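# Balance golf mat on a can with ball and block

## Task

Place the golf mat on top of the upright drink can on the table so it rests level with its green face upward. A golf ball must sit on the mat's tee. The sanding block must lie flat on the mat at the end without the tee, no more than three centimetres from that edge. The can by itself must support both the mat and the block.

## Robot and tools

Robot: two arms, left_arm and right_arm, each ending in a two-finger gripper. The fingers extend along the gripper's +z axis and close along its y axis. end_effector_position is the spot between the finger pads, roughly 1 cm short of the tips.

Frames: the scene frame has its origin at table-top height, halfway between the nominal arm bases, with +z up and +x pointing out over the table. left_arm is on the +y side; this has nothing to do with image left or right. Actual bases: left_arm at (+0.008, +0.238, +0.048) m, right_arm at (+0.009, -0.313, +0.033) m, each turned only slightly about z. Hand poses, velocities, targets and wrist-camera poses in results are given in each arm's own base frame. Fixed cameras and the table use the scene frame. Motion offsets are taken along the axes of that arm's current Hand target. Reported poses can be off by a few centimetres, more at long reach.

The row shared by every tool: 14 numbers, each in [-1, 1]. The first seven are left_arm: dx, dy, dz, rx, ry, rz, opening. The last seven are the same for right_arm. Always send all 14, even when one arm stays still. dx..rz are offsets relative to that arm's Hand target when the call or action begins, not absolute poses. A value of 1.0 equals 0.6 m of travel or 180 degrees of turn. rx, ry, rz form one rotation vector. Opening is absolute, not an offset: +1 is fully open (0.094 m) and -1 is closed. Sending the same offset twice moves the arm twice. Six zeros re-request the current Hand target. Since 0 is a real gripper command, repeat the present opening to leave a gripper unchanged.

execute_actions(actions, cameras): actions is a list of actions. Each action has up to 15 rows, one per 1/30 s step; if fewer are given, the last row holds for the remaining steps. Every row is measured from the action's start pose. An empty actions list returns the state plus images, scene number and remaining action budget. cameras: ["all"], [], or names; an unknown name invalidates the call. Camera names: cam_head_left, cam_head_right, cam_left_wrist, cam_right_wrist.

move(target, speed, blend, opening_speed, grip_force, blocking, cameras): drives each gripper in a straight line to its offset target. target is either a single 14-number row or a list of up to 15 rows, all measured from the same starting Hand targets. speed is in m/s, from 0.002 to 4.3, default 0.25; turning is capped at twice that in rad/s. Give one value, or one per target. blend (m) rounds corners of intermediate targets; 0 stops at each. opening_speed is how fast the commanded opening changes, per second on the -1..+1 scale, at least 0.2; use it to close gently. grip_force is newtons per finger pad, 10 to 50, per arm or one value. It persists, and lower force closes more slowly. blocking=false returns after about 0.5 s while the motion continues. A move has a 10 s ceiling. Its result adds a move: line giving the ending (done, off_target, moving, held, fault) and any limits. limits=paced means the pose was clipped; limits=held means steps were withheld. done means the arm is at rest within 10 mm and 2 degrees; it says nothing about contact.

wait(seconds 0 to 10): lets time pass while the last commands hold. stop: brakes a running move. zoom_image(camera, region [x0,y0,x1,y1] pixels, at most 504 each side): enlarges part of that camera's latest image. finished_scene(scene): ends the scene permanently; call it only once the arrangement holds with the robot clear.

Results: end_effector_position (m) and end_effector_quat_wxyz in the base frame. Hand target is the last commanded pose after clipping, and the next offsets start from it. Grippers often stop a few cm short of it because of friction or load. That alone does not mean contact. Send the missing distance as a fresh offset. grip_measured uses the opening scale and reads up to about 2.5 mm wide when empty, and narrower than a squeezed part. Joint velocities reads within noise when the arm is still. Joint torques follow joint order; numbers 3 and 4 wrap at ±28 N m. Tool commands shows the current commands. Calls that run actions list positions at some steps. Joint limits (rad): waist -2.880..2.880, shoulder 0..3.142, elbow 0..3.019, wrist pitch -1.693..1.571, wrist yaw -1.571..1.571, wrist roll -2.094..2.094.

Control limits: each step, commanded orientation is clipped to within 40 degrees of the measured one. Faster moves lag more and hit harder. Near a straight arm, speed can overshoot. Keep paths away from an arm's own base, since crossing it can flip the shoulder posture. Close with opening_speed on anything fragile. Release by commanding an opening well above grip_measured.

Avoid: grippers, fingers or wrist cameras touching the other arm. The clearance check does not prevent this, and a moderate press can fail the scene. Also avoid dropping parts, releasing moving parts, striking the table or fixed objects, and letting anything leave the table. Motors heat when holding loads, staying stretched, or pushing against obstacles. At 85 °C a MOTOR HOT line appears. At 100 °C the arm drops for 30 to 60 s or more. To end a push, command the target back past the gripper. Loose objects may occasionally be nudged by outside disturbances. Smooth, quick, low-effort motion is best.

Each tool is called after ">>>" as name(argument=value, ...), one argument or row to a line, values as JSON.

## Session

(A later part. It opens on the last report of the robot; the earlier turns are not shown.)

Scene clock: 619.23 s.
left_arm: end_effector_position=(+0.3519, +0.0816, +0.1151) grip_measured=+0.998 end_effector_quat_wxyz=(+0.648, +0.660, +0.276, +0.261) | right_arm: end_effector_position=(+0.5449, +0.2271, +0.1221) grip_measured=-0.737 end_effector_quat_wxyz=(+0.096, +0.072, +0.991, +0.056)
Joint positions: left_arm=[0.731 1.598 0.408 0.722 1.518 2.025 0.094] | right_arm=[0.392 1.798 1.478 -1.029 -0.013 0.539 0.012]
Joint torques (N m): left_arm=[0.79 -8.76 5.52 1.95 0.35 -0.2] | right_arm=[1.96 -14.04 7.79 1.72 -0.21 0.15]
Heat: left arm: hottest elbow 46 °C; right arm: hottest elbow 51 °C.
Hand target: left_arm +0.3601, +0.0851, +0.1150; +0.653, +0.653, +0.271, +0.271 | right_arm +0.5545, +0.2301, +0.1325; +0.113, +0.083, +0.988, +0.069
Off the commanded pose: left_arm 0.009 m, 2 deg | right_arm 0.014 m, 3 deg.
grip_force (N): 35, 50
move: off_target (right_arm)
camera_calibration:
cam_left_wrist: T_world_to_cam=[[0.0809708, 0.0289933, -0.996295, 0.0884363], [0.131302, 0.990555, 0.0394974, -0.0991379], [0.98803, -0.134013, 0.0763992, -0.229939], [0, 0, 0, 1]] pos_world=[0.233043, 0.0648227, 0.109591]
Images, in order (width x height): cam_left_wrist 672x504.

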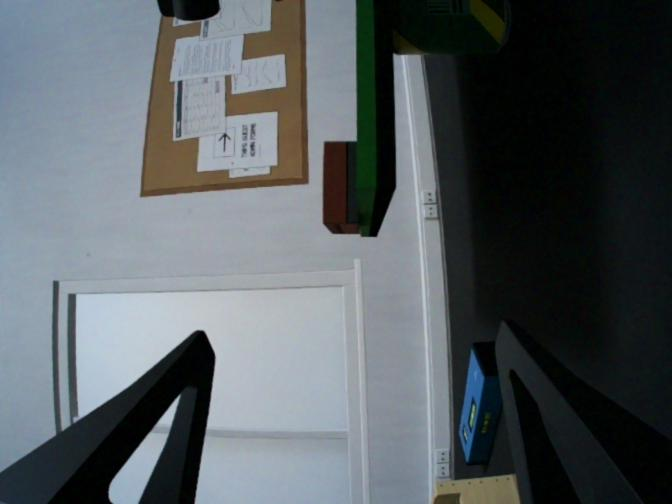

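>>> move(
  target=[-0.0038,-0.0283,0.0790,0,0,0,1.0,0,0,0,0,0,0,-0.95],
  speed=0.1,
  cameras=["cam_left_wrist","cam_head_right"],
)

Scene clock: 627.77 s.
left_arm: end_effector_position=(+0.3880, +0.0507, +0.1012) grip_measured=+0.998 end_effector_quat_wxyz=(+0.651, +0.654, +0.274, +0.272) | right_arm: end_effector_position=(+0.5449, +0.2271, +0.1221) grip_measured=-0.737 end_effector_quat_wxyz=(+0.096, +0.072, +0.991, +0.056)
Joint positions: left_arm=[0.581 1.817 0.408 1.384 1.359 1.595 0.094] | right_arm=[0.392 1.798 1.478 -1.029 -0.013 0.539 0.012]
Joint torques (N m): left_arm=[0.62 -10.34 3.3 2.06 -0.06 -0.22] | right_arm=[0.5 -13.22 7.86 1.87 -0.19 0.17]
Heat: left arm: hottest elbow 45 °C; right arm: hottest elbow 51 °C.
Hand target: left_arm +0.3921, +0.0500, +0.0980; +0.653, +0.653, +0.271, +0.271 | right_arm +0.5545, +0.2301, +0.1325; +0.113, +0.083, +0.988, +0.069
Off the commanded pose: left_arm 0.005 m, 0 deg | right_arm 0.014 m, 3 deg.
grip_force (N): 35, 50
move: off_target (right_arm)
camera_calibration:
cam_left_wrist: T_world_to_cam=[[0.101777, 0.0250927, -0.994491, 0.0645573], [0.117054, 0.992435, 0.0370203, -0.067016], [0.987897, -0.120177, 0.0980698, -0.271675], [0, 0, 0, 1]] pos_world=[0.269661, 0.03224, 0.0933257]
Images, in order (width x height): cam_head_right 896x504, cam_left_wrist 672x504.

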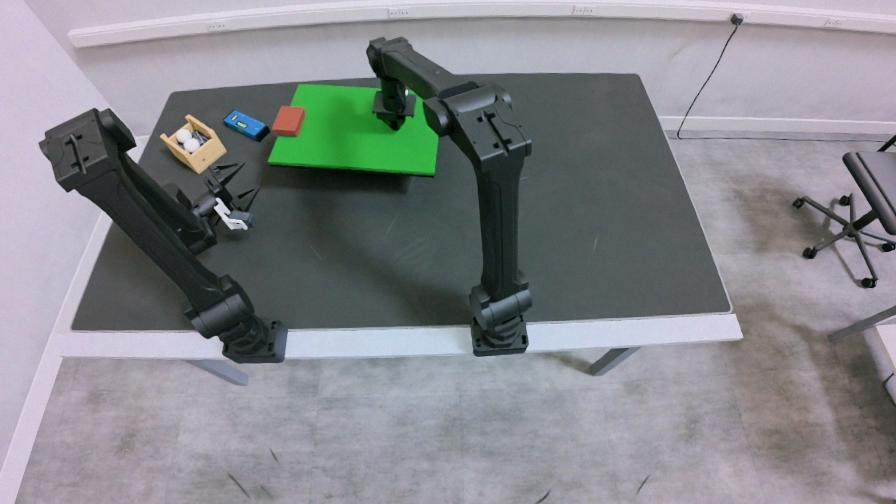

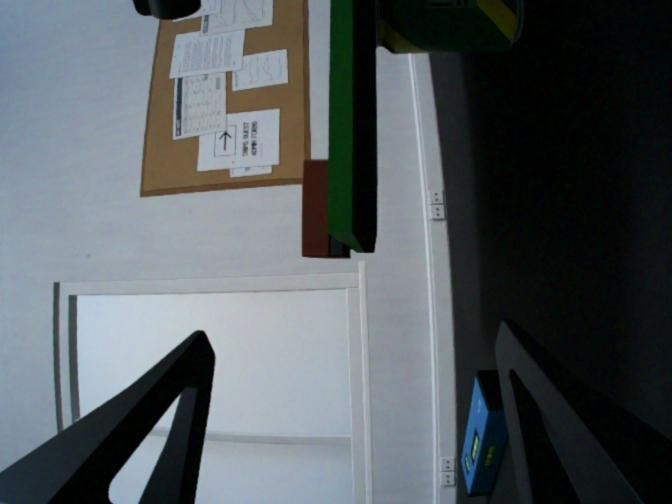

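>>> move(
  target=[-0.0048,-0.0067,0.1496,0,0,0,1.0,0,0,0,0,0,0,-0.95],
  speed=0.06,
  cameras=["all"],
)

Scene clock: 631.50 s.
left_arm: end_effector_position=(+0.4466, -0.0147, +0.0979) grip_measured=+0.998 end_effector_quat_wxyz=(+0.652, +0.653, +0.271, +0.274) | right_arm: end_effector_position=(+0.5449, +0.2271, +0.1221) grip_measured=-0.737 end_effector_quat_wxyz=(+0.096, +0.072, +0.991, +0.056)
Joint positions: left_arm=[0.323 1.862 0.477 1.384 1.102 1.576 0.094] | right_arm=[0.392 1.798 1.478 -1.029 -0.013 0.539 0.012]
Joint torques (N m): left_arm=[0.97 -11.22 4.27 1.81 -0.05 -0.21] | right_arm=[0.73 -12.75 7.76 1.83 -0.24 0.12]
Heat: left arm: hottest elbow 45 °C; right arm: hottest elbow 51 °C.
Hand target: left_arm +0.4535, -0.0154, +0.0941; +0.653, +0.653, +0.272, +0.271 | right_arm +0.5545, +0.2301, +0.1325; +0.113, +0.083, +0.988, +0.069
Off the commanded pose: left_arm 0.008 m, 0 deg | right_arm 0.014 m, 3 deg.
grip_force (N): 35, 50
move: off_target (right_arm)
camera_calibration:
cam_left_wrist: T_world_to_cam=[[0.108569, 0.0253151, -0.993767, 0.0538739], [0.117173, 0.992381, 0.0380809, -0.00915213], [0.987159, -0.120577, 0.104775, -0.337371], [0, 0, 0, 1]] pos_world=[0.328262, -0.0329605, 0.0892347]
cam_right_wrist: T_world_to_cam=[[-0.209676, -0.961013, -0.180251, 0.357334], [-0.903144, 0.119716, 0.41231, 0.451713], [-0.374656, 0.249244, -0.893034, 0.376818], [0, 0, 0, 1]] pos_world=[0.624063, 0.195406, 0.214675]

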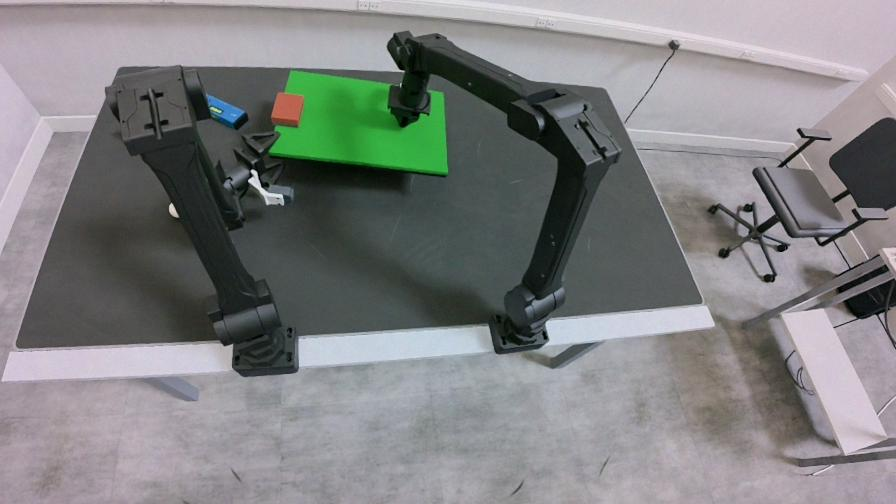

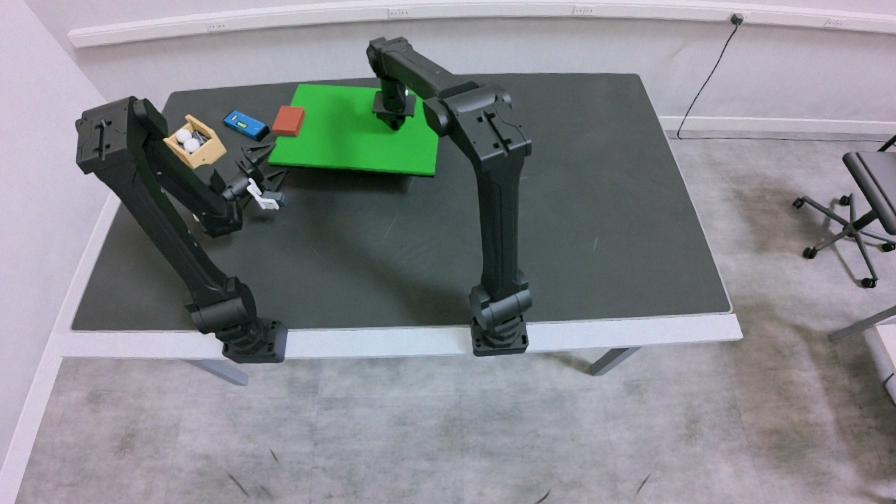

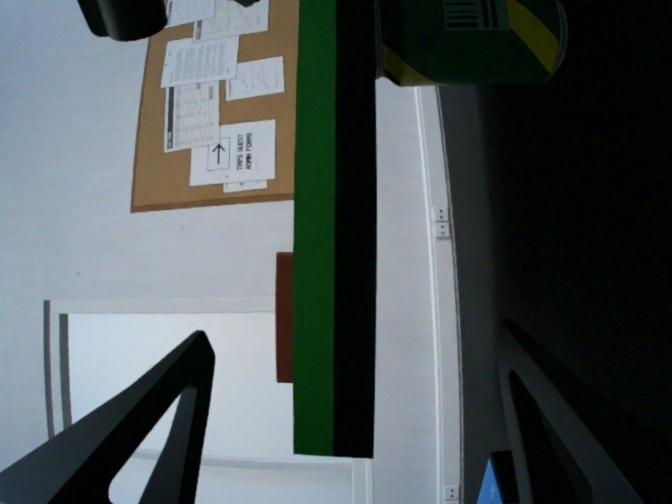

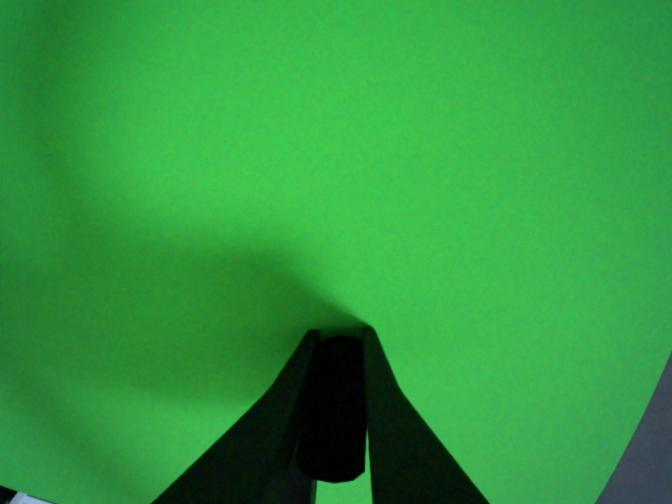

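>>> move(
  target=[0,0,0,0,0,0,-0.1,0,0,0,0,0,0,-0.95],
  opening_speed=0.5,
  cameras=["cam_left_wrist"],
)

Scene clock: 636.33 s.
left_arm: end_effector_position=(+0.4468, -0.0146, +0.0980) grip_measured=-0.098 end_effector_quat_wxyz=(+0.652, +0.653, +0.271, +0.274) | right_arm: end_effector_position=(+0.5449, +0.2271, +0.1221) grip_measured=-0.737 end_effector_quat_wxyz=(+0.096, +0.072, +0.991, +0.056)
Joint positions: left_arm=[0.323 1.862 0.477 1.384 1.102 1.576 0.042] | right_arm=[0.392 1.798 1.478 -1.029 -0.013 0.539 0.012]
Joint torques (N m): left_arm=[0.91 -11.4 4.26 1.81 -0.07 -0.21] | right_arm=[0.73 -13.27 7.94 1.83 -0.24 0.12]
Heat: left arm: hottest elbow 45 °C; right arm: hottest elbow 51 °C.
Hand target: left_arm +0.4536, -0.0153, +0.0941; +0.653, +0.653, +0.271, +0.271 | right_arm +0.5545, +0.2301, +0.1325; +0.113, +0.083, +0.988, +0.069
Off the commanded pose: left_arm 0.008 m, 0 deg | right_arm 0.014 m, 3 deg.
grip_force (N): 35, 50
move: off_target (right_arm)
camera_calibration:
cam_left_wrist: T_world_to_cam=[[0.108642, 0.0251053, -0.993764, 0.0539207], [0.11719, 0.992387, 0.0378821, -0.00916699], [0.987149, -0.120575, 0.104873, -0.337584], [0, 0, 0, 1]] pos_world=[0.328462, -0.0329605, 0.0893351]
Images, in order (width x height): cam_left_wrist 672x504.

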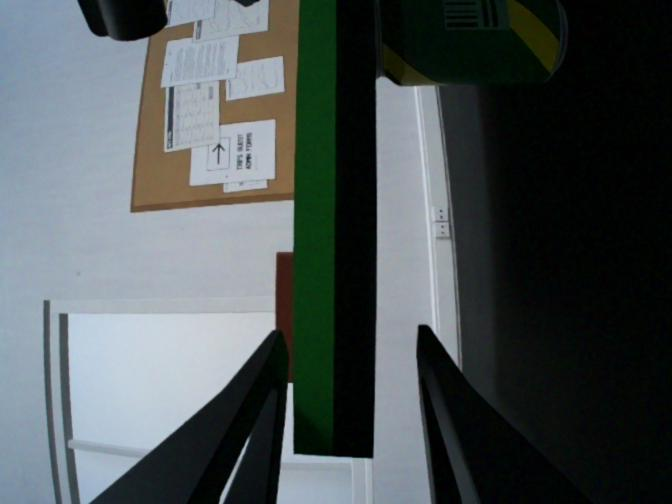

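>>> move(
  target=[0,0,0,0,0,0,-0.1,0,0,0,0,0,0,-0.5],
  opening_speed=0.2,
  cameras=["all"],
)

Scene clock: 639.70 s.
left_arm: end_effector_position=(+0.4468, -0.0146, +0.0980) grip_measured=-0.098 end_effector_quat_wxyz=(+0.652, +0.653, +0.271, +0.274) | right_arm: end_effector_position=(+0.5468, +0.2288, +0.1226) grip_measured=-0.503 end_effector_quat_wxyz=(+0.099, +0.075, +0.990, +0.060)
Joint positions: left_arm=[0.323 1.862 0.477 1.384 1.102 1.576 0.042] | right_arm=[0.392 1.798 1.478 -1.019 -0.018 0.545 0.023]
Joint torques (N m): left_arm=[0.91 -11.16 4.27 1.83 -0.08 -0.22] | right_arm=[1.32 -14.62 7.8 1.31 -0.05 0.05]
Heat: left arm: hottest elbow 44 °C; right arm: hottest elbow 51 °C.
Hand target: left_arm +0.4536, -0.0153, +0.0941; +0.653, +0.653, +0.271, +0.271 | right_arm +0.5545, +0.2301, +0.1325; +0.113, +0.083, +0.988, +0.069
Off the commanded pose: left_arm 0.008 m, 0 deg | right_arm 0.013 m, 2 deg.
grip_force (N): 35, 50
move: off_target (right_arm)
camera_calibration:
cam_left_wrist: T_world_to_cam=[[0.108642, 0.0251053, -0.993764, 0.0539207], [0.11719, 0.992387, 0.0378821, -0.00916699], [0.987149, -0.120575, 0.104873, -0.337584], [0, 0, 0, 1]] pos_world=[0.328462, -0.0329605, 0.0893351]
cam_right_wrist: T_world_to_cam=[[-0.213079, -0.958302, -0.190409, 0.361934], [-0.905345, 0.120384, 0.407257, 0.454629], [-0.367353, 0.259163, -0.893245, 0.371379], [0, 0, 0, 1]] pos_world=[0.625143, 0.195864, 0.215497]

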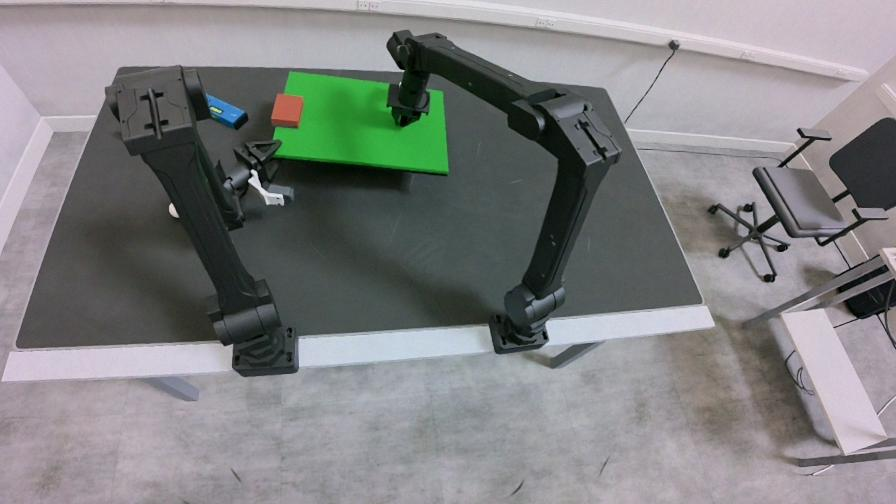

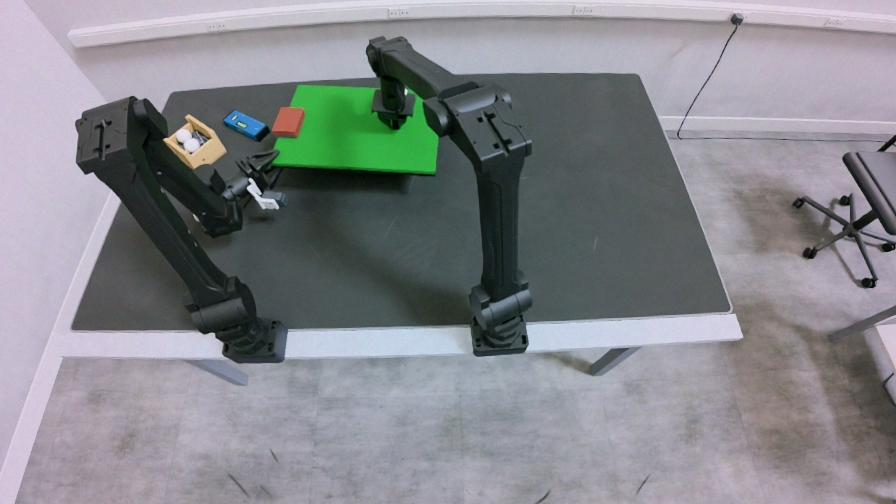

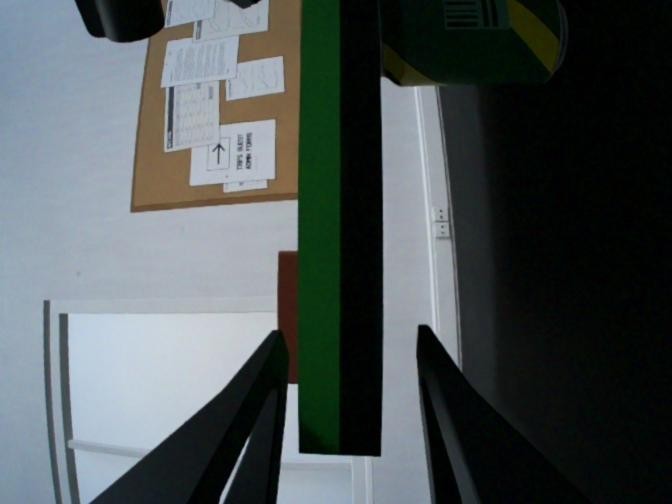

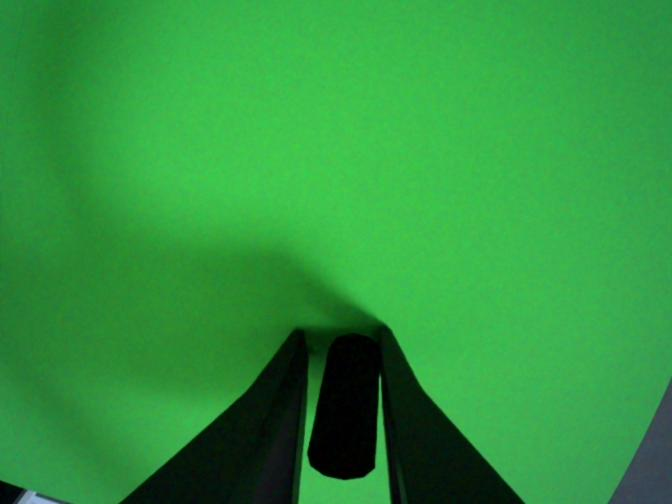

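>>> move(
  target=[0,0,0,0,0,0,-0.1,0,0,0,0,0,0,-0.1],
  opening_speed=0.2,
  cameras=["all"],
)

Scene clock: 642.97 s.
left_arm: end_effector_position=(+0.4468, -0.0146, +0.0980) grip_measured=-0.098 end_effector_quat_wxyz=(+0.652, +0.653, +0.271, +0.274) | right_arm: end_effector_position=(+0.5472, +0.2292, +0.1227) grip_measured=-0.103 end_effector_quat_wxyz=(+0.100, +0.075, +0.990, +0.061)
Joint positions: left_arm=[0.323 1.862 0.477 1.384 1.102 1.576 0.042] | right_arm=[0.392 1.798 1.478 -1.017 -0.019 0.545 0.042]
Joint torques (N m): left_arm=[0.85 -11.63 4.25 1.74 -0.07 -0.22] | right_arm=[1.55 -13.33 7.83 1.47 0.05 0.08]
Heat: left arm: hottest elbow 44 °C; right arm: hottest elbow 51 °C.
Hand target: left_arm +0.4536, -0.0153, +0.0941; +0.653, +0.653, +0.271, +0.271 | right_arm +0.5545, +0.2301, +0.1325; +0.113, +0.083, +0.988, +0.069
Off the commanded pose: left_arm 0.008 m, 0 deg | right_arm 0.012 m, 2 deg.
grip_force (N): 35, 50
move: off_target (right_arm)
camera_calibration:
cam_left_wrist: T_world_to_cam=[[0.108642, 0.0251053, -0.993764, 0.0539207], [0.11719, 0.992387, 0.0378821, -0.00916699], [0.987149, -0.120575, 0.104873, -0.337584], [0, 0, 0, 1]] pos_world=[0.328462, -0.0329605, 0.0893351]
cam_right_wrist: T_world_to_cam=[[-0.212896, -0.957867, -0.192786, 0.362494], [-0.905807, 0.119513, 0.406485, 0.455367], [-0.366318, 0.261166, -0.893086, 0.37042], [0, 0, 0, 1]] pos_world=[0.62534, 0.196058, 0.2156]

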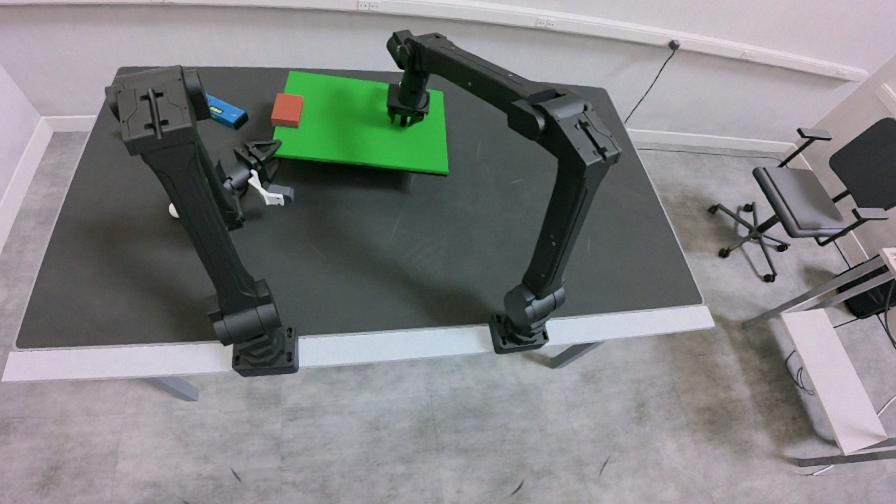

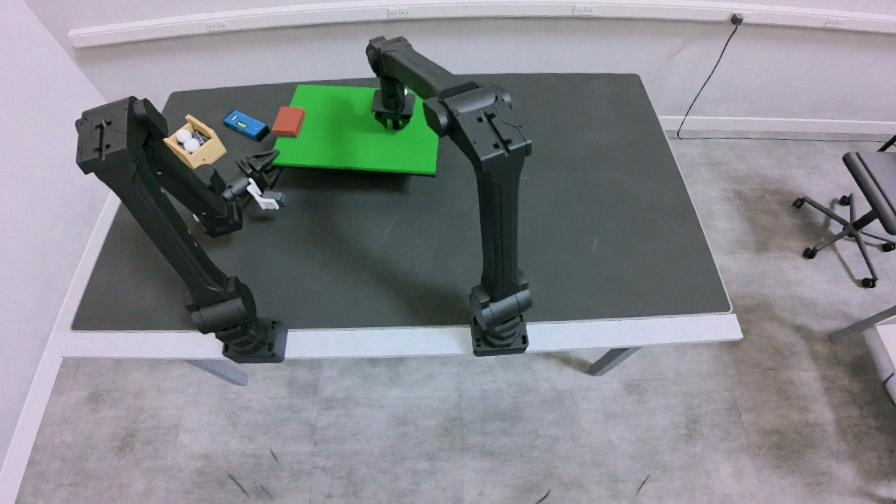

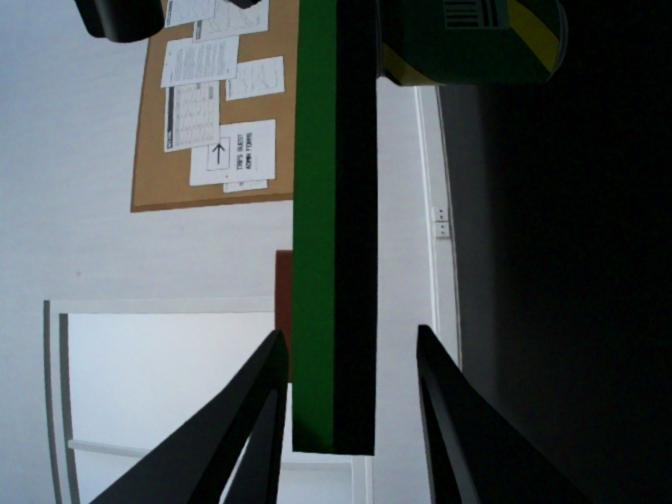

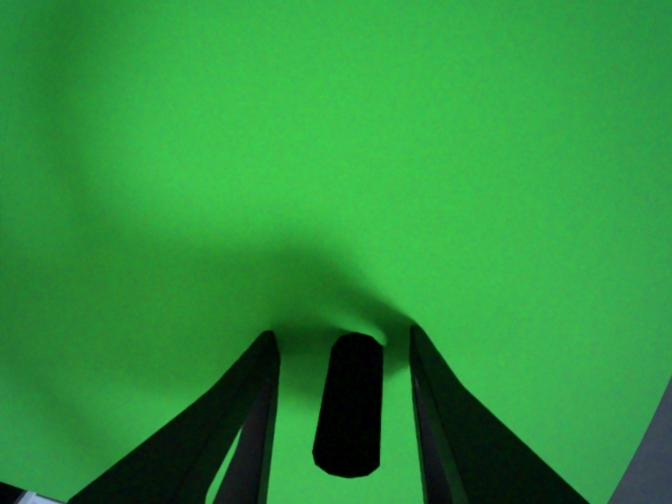

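>>> zoom_image(
  camera="cam_head_left",
  region=[250, 50, 470, 190],
)

>>> zoom_image(
  camera="cam_head_right",
  region=[250, 60, 470, 200],
)

>>> zoom_image(
  camera="cam_left_wrist",
  region=[220, 260, 480, 504],
)

Scaled by 2.291.

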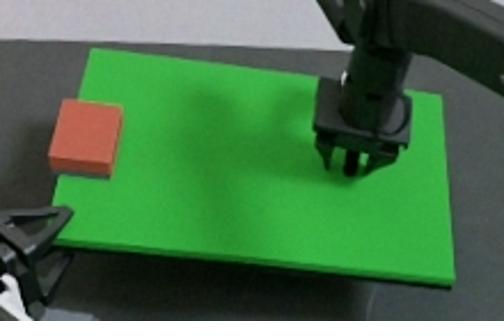

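Scaled by 2.291.

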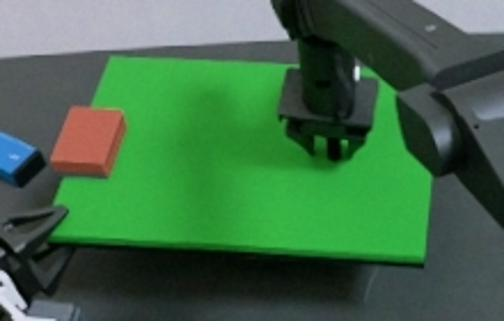

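Scaled by 1.938 from the camera's 672x504 image, which has a finer 960x720 frame.

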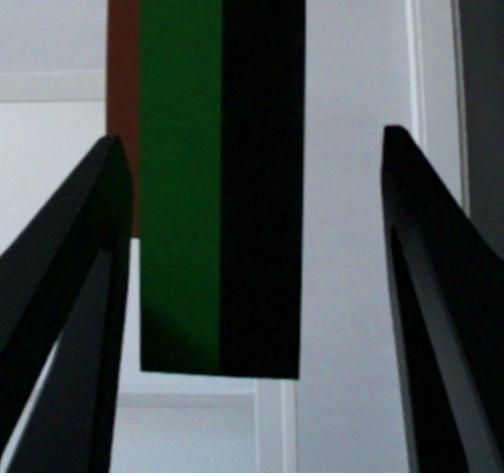

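>>> zoom_image(
  camera="cam_left_wrist",
  region=[280, 0, 600, 200],
)

Scaled by 1.575 from the camera's 672x504 image, which has a finer 960x720 frame.

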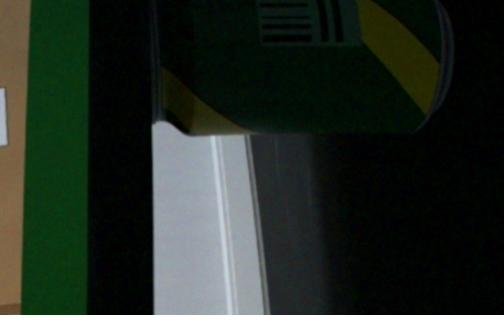

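>>> move(
  target=[0,0,0,0,0,0,-0.4,0,0,0,0,0,0,-0.95],
  opening_speed=0.4,
  cameras=["cam_left_wrist","cam_right_wrist"],
)

Scene clock: 682.27 s.
left_arm: end_effector_position=(+0.4468, -0.0146, +0.0980) grip_measured=-0.398 end_effector_quat_wxyz=(+0.652, +0.653, +0.271, +0.274) | right_arm: end_effector_position=(+0.5478, +0.2277, +0.1227) grip_measured=-0.733 end_effector_quat_wxyz=(+0.101, +0.076, +0.990, +0.059)
Joint positions: left_arm=[0.323 1.862 0.477 1.384 1.102 1.576 0.028] | right_arm=[0.39 1.798 1.478 -1.017 -0.015 0.545 0.013]
Joint torques (N m): left_arm=[0.97 -11.22 4.26 1.81 -0.06 -0.22] | right_arm=[1.61 -13.04 7.77 1.14 -0.16 0.07]
Heat: left arm: hottest elbow 42 °C; right arm: hottest elbow 50 °C.
Hand target: left_arm +0.4536, -0.0153, +0.0941; +0.653, +0.653, +0.271, +0.271 | right_arm +0.5545, +0.2302, +0.1325; +0.113, +0.082, +0.988, +0.068
Off the commanded pose: left_arm 0.008 m, 0 deg | right_arm 0.012 m, 2 deg.
grip_force (N): 35, 50
move: off_target (right_arm)
camera_calibration:
cam_left_wrist: T_world_to_cam=[[0.108642, 0.0251053, -0.993764, 0.0539207], [0.11719, 0.992387, 0.0378821, -0.00916699], [0.987149, -0.120575, 0.104873, -0.337584], [0, 0, 0, 1]] pos_world=[0.328462, -0.0329605, 0.0893351]
cam_right_wrist: T_world_to_cam=[[-0.215043, -0.958047, -0.189479, 0.361944], [-0.90614, 0.123375, 0.404585, 0.455675], [-0.364235, 0.258697, -0.894656, 0.370629], [0, 0, 0, 1]] pos_world=[0.625735, 0.19466, 0.215807]
Images, in order (width x height): cam_left_wrist 672x504, cam_right_wrist 672x504.

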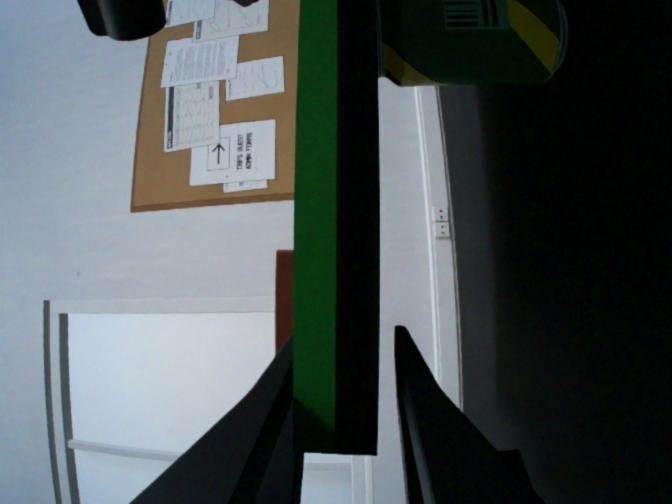

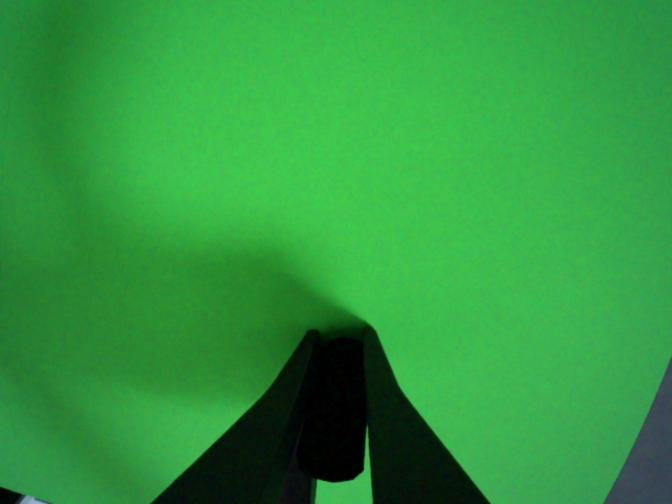

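>>> move(
  target=[
    [0,0,0,0,0,0,-0.2,0,0,0,0,0,0,0.2],
    [0,0,0,0,0,0,-0.2,-0.0212,0.0155,-0.0966,0,0,0,0.2],
  ],
  opening_speed=0.3,
  speed=0.05,
  cameras=["all"],
)

Scene clock: 696.83 s.
left_arm: end_effector_position=(+0.4468, -0.0146, +0.0973) grip_measured=-0.202 end_effector_quat_wxyz=(+0.652, +0.653, +0.272, +0.274) | right_arm: end_effector_position=(+0.5395, +0.2250, +0.1570) grip_measured=+0.198 end_effector_quat_wxyz=(+0.084, +0.076, +0.992, +0.053)
Joint positions: left_arm=[0.323 1.864 0.477 1.384 1.101 1.576 0.037] | right_arm=[0.39 1.772 1.539 -1.14 -0.019 0.546 0.056]
Joint torques (N m): left_arm=[0.97 -11.63 4.26 1.81 -0.04 -0.21] | right_arm=[1.85 -14.62 10.91 0.29 -0.01 0.03]
Heat: left arm: hottest elbow 41 °C; right arm: hottest elbow 51 °C.
Hand target: left_arm +0.4536, -0.0153, +0.0941; +0.653, +0.653, +0.271, +0.271 | right_arm +0.5545, +0.2303, +0.1926; +0.113, +0.083, +0.988, +0.069
Off the commanded pose: left_arm 0.008 m, 0 deg | right_arm 0.039 m, 4 deg.
grip_force (N): 35, 50
move: off_target (right_arm)
camera_calibration:
cam_left_wrist: T_world_to_cam=[[0.106846, 0.0245727, -0.993972, 0.0540234], [0.116818, 0.99246, 0.0370926, -0.008942], [0.987389, -0.120077, 0.10317, -0.337344], [0, 0, 0, 1]] pos_world=[0.328362, -0.03296, 0.0888332]
cam_right_wrist: T_world_to_cam=[[-0.220632, -0.959899, -0.172963, 0.364998], [-0.891945, 0.126811, 0.433997, 0.421507], [-0.39466, 0.250027, -0.884155, 0.415642], [0, 0, 0, 1]] pos_world=[0.620529, 0.192988, 0.24769]

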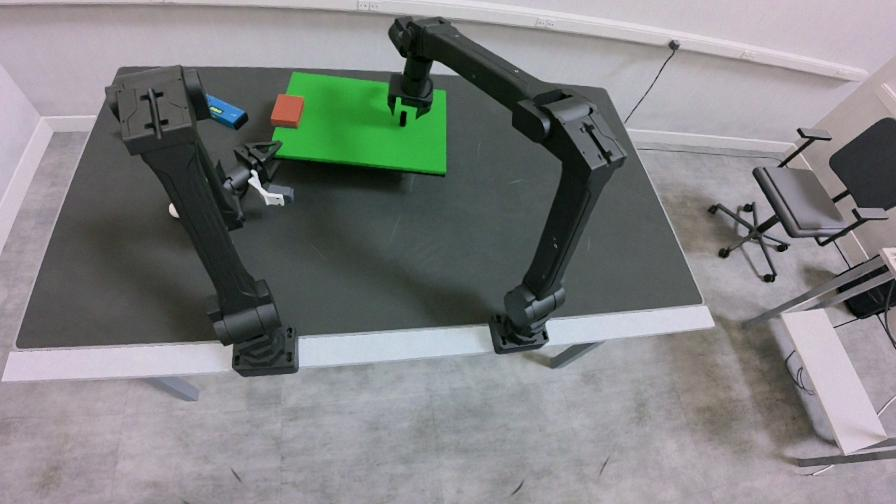

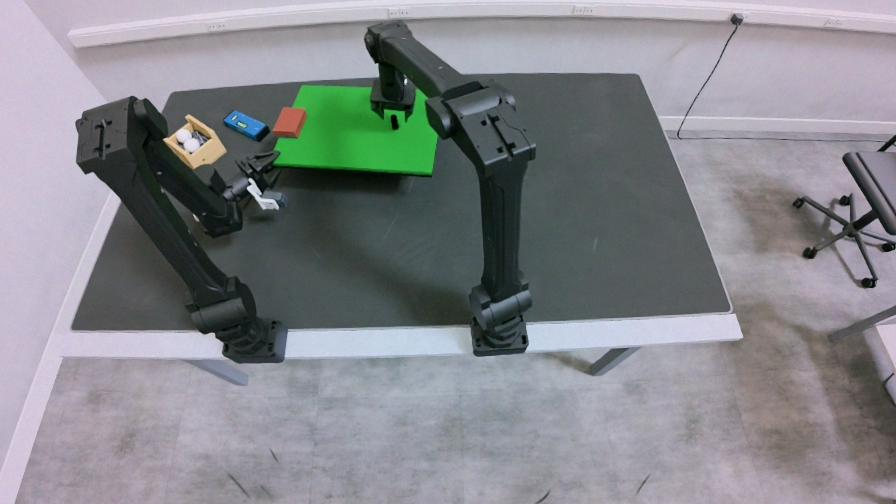

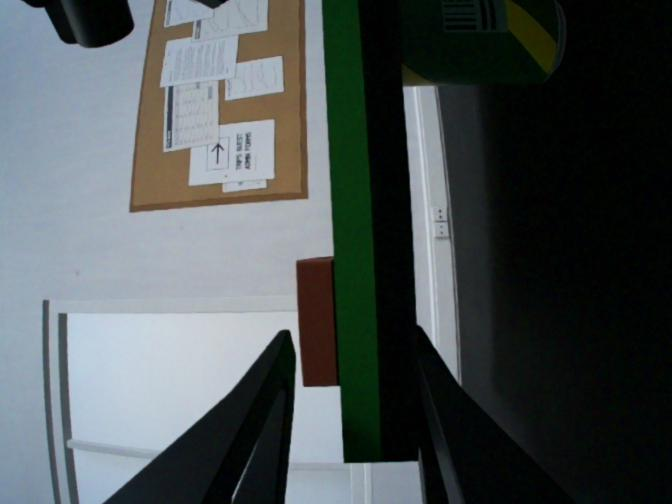

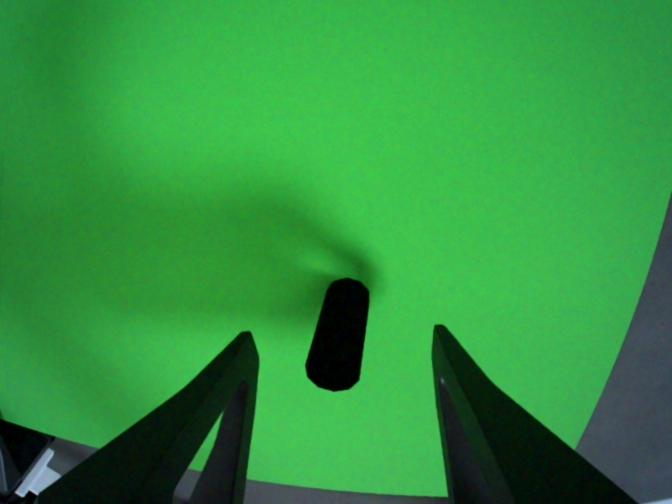

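>>> move(
  target=[0,-0.0117,0,0,0,0,-0.2,0,0,0,0,0,0,0.2],
  speed=0.03,
  cameras=["cam_left_wrist","cam_right_wrist"],
)

Scene clock: 706.23 s.
left_arm: end_effector_position=(+0.4475, -0.0144, +0.0894) grip_measured=-0.202 end_effector_quat_wxyz=(+0.651, +0.653, +0.276, +0.270) | right_arm: end_effector_position=(+0.5394, +0.2250, +0.1570) grip_measured=+0.198 end_effector_quat_wxyz=(+0.084, +0.076, +0.992, +0.053)
Joint positions: left_arm=[0.323 1.89 0.482 1.395 1.101 1.576 0.037] | right_arm=[0.39 1.772 1.539 -1.14 -0.019 0.546 0.056]
Joint torques (N m): left_arm=[1.14 -11.58 3.92 2.44 -0.04 -0.21] | right_arm=[1.32 -15.09 10.91 0.29 -0.08 0.07]
Heat: left arm: hottest elbow 41 °C; right arm: hottest elbow 53 °C.
Hand target: left_arm +0.4535, -0.0154, +0.0871; +0.653, +0.653, +0.271, +0.271 | right_arm +0.5545, +0.2303, +0.1926; +0.113, +0.083, +0.988, +0.069
Off the commanded pose: left_arm 0.007 m, 1 deg | right_arm 0.039 m, 4 deg.
grip_force (N): 35, 50
move: off_target (right_arm)
camera_calibration:
cam_left_wrist: T_world_to_cam=[[0.096414, 0.0210552, -0.995119, 0.0507851], [0.117212, 0.99258, 0.0323578, -0.00871281], [0.988416, -0.11976, 0.0932306, -0.336837], [0, 0, 0, 1]] pos_world=[0.32906, -0.0327607, 0.0822227]
cam_right_wrist: T_world_to_cam=[[-0.220732, -0.959917, -0.172731, 0.365007], [-0.89175, 0.126895, 0.434372, 0.421279], [-0.395043, 0.249912, -0.884016, 0.415867], [0, 0, 0, 1]] pos_world=[0.62053, 0.192988, 0.247689]
Images, in order (width x height): cam_left_wrist 672x504, cam_right_wrist 672x504.

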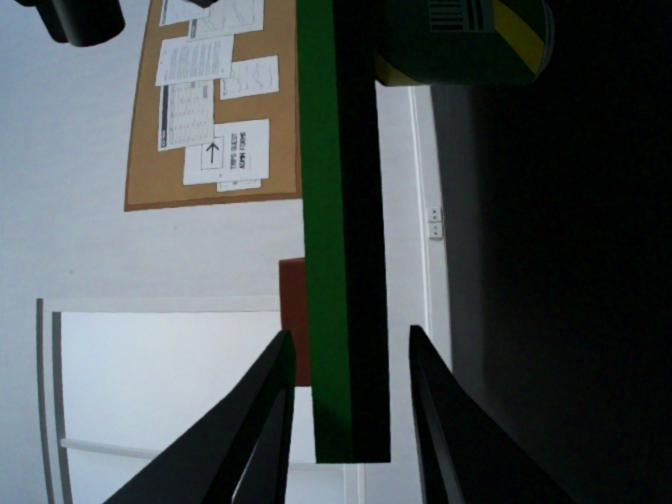

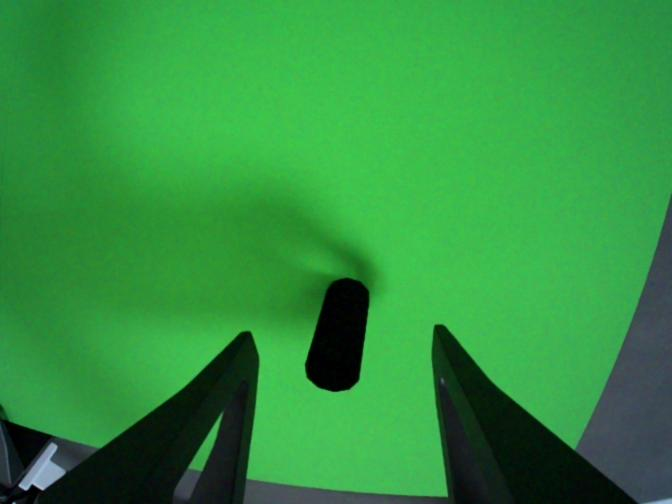

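>>> move(
  target=[0,0,0,0,0,0,-0.2,-0.0424,0.0310,-0.1932,0,0,0,0.2],
  speed=0.08,
  cameras=["cam_left_wrist","cam_right_wrist"],
)

Scene clock: 713.17 s.
left_arm: end_effector_position=(+0.4475, -0.0144, +0.0894) grip_measured=-0.202 end_effector_quat_wxyz=(+0.651, +0.653, +0.276, +0.270) | right_arm: end_effector_position=(+0.5450, +0.2273, +0.2864) grip_measured=+0.198 end_effector_quat_wxyz=(+0.092, +0.076, +0.991, +0.057)
Joint positions: left_arm=[0.323 1.89 0.482 1.395 1.101 1.576 0.037] | right_arm=[0.39 1.754 1.854 -1.455 -0.019 0.546 0.056]
Joint torques (N m): left_arm=[0.73 -11.4 4.01 2.41 -0.07 -0.2] | right_arm=[0.56 -12.69 11.51 0.24 -0.07 0.07]
Heat: left arm: hottest elbow 40 °C; right arm: hottest elbow 53 °C.
Hand target: left_arm +0.4535, -0.0154, +0.0871; +0.653, +0.653, +0.271, +0.271 | right_arm +0.5546, +0.2304, +0.3125; +0.113, +0.083, +0.988, +0.069
Off the commanded pose: left_arm 0.007 m, 1 deg | right_arm 0.028 m, 3 deg.
grip_force (N): 35, 50
move: off_target (right_arm)
camera_calibration:
cam_left_wrist: T_world_to_cam=[[0.096414, 0.0210552, -0.995119, 0.0507851], [0.117212, 0.99258, 0.0323578, -0.00871281], [0.988416, -0.11976, 0.0932306, -0.336837], [0, 0, 0, 1]] pos_world=[0.32906, -0.0327607, 0.0822227]
cam_right_wrist: T_world_to_cam=[[-0.217906, -0.95876, -0.182474, 0.391767], [-0.898567, 0.124115, 0.420919, 0.377994], [-0.380912, 0.255686, -0.888555, 0.524177], [0, 0, 0, 1]] pos_world=[0.624686, 0.19467, 0.378143]
Images, in order (width x height): cam_left_wrist 672x504, cam_right_wrist 672x504.

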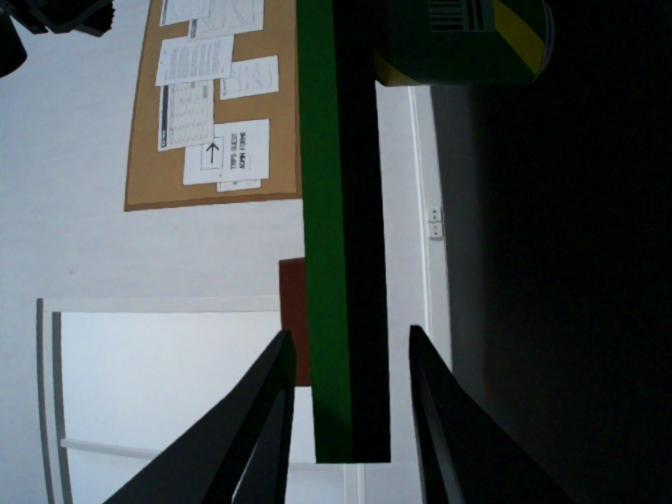

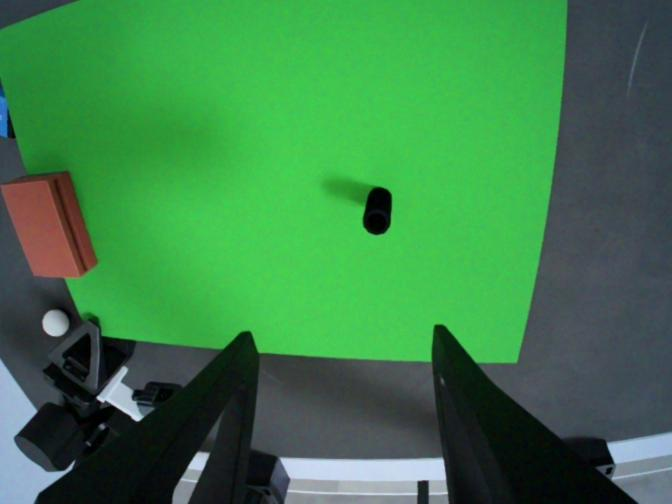

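>>> move(
  target=[
    [0,0,0,0,0,0,-0.2,0.1812,-0.2488,-0.0580,0,0,0,1.0],
    [0,0,0,0,0,0,-0.2,0.3417,-0.3567,0.0278,0.136,-0.508,-0.638,1.0],
  ],
  speed=[0.2,0.35],
  blend=0.02,
  cameras=["all"],
)

Scene clock: 722.83 s.
left_arm: end_effector_position=(+0.4475, -0.0144, +0.0894) grip_measured=-0.202 end_effector_quat_wxyz=(+0.651, +0.653, +0.276, +0.270) | right_arm: end_effector_position=(+0.3301, +0.0628, +0.2232) grip_measured=+0.998 end_effector_quat_wxyz=(+0.654, -0.655, +0.270, -0.267)
Joint positions: left_arm=[0.323 1.89 0.482 1.395 1.101 1.576 0.037] | right_arm=[-0.284 0.951 0.224 0.721 -1.076 -1.573 0.094]
Joint torques (N m): left_arm=[0.85 -11.63 3.97 2.45 -0.05 -0.22] | right_arm=[0.26 -0.09 5.57 2.45 -0.12 0.08]
Heat: left arm: hottest elbow 40 °C; right arm: hottest elbow 53 °C.
Hand target: left_arm +0.4535, -0.0154, +0.0871; +0.653, +0.653, +0.271, +0.271 | right_arm +0.3298, +0.0598, +0.2202; +0.653, -0.654, +0.271, -0.271
Off the commanded pose: left_arm 0.007 m, 1 deg | right_arm 0.004 m, 0 deg.
grip_force (N): 35, 50
move: done
camera_calibration:
cam_left_wrist: T_world_to_cam=[[0.096414, 0.0210552, -0.995119, 0.0507851], [0.117212, 0.99258, 0.0323578, -0.00871281], [0.988416, -0.11976, 0.0932306, -0.336837], [0, 0, 0, 1]] pos_world=[0.32906, -0.0327607, 0.0822227]
cam_right_wrist: T_world_to_cam=[[0.0963835, -0.0322746, 0.994821, -0.249019], [0.184133, -0.981645, -0.0496869, 0.0490303], [0.978164, 0.187968, -0.0886716, -0.194667], [0, 0, 0, 1]] pos_world=[0.20539, 0.0766846, 0.232904]

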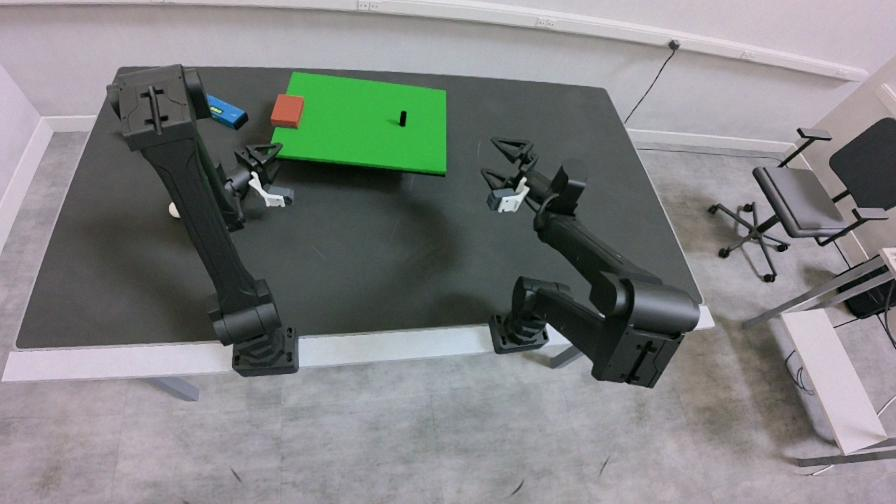

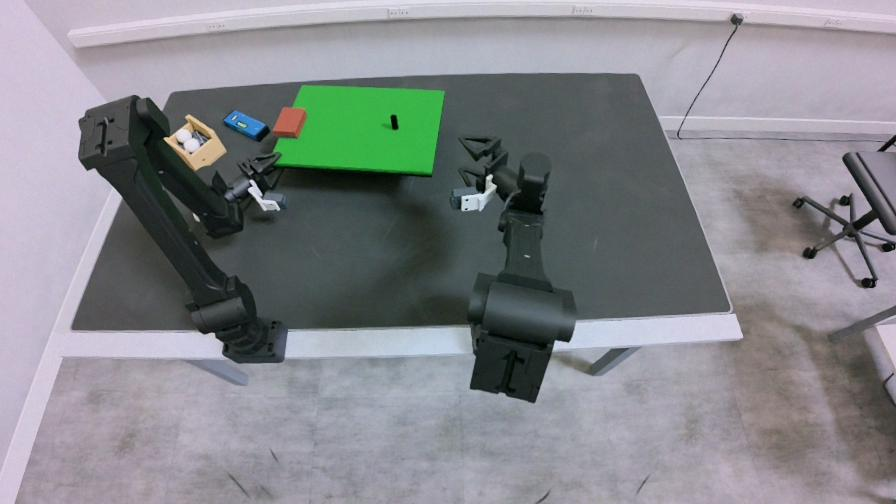

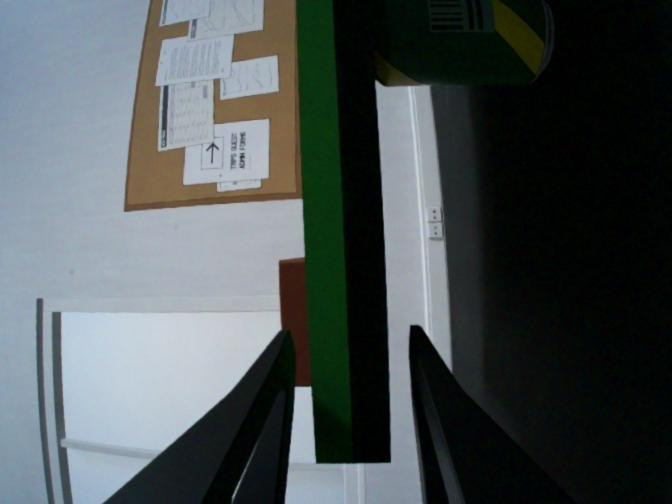

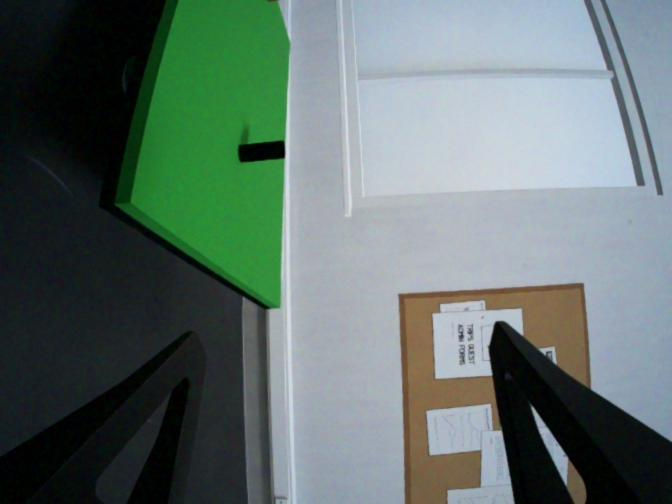

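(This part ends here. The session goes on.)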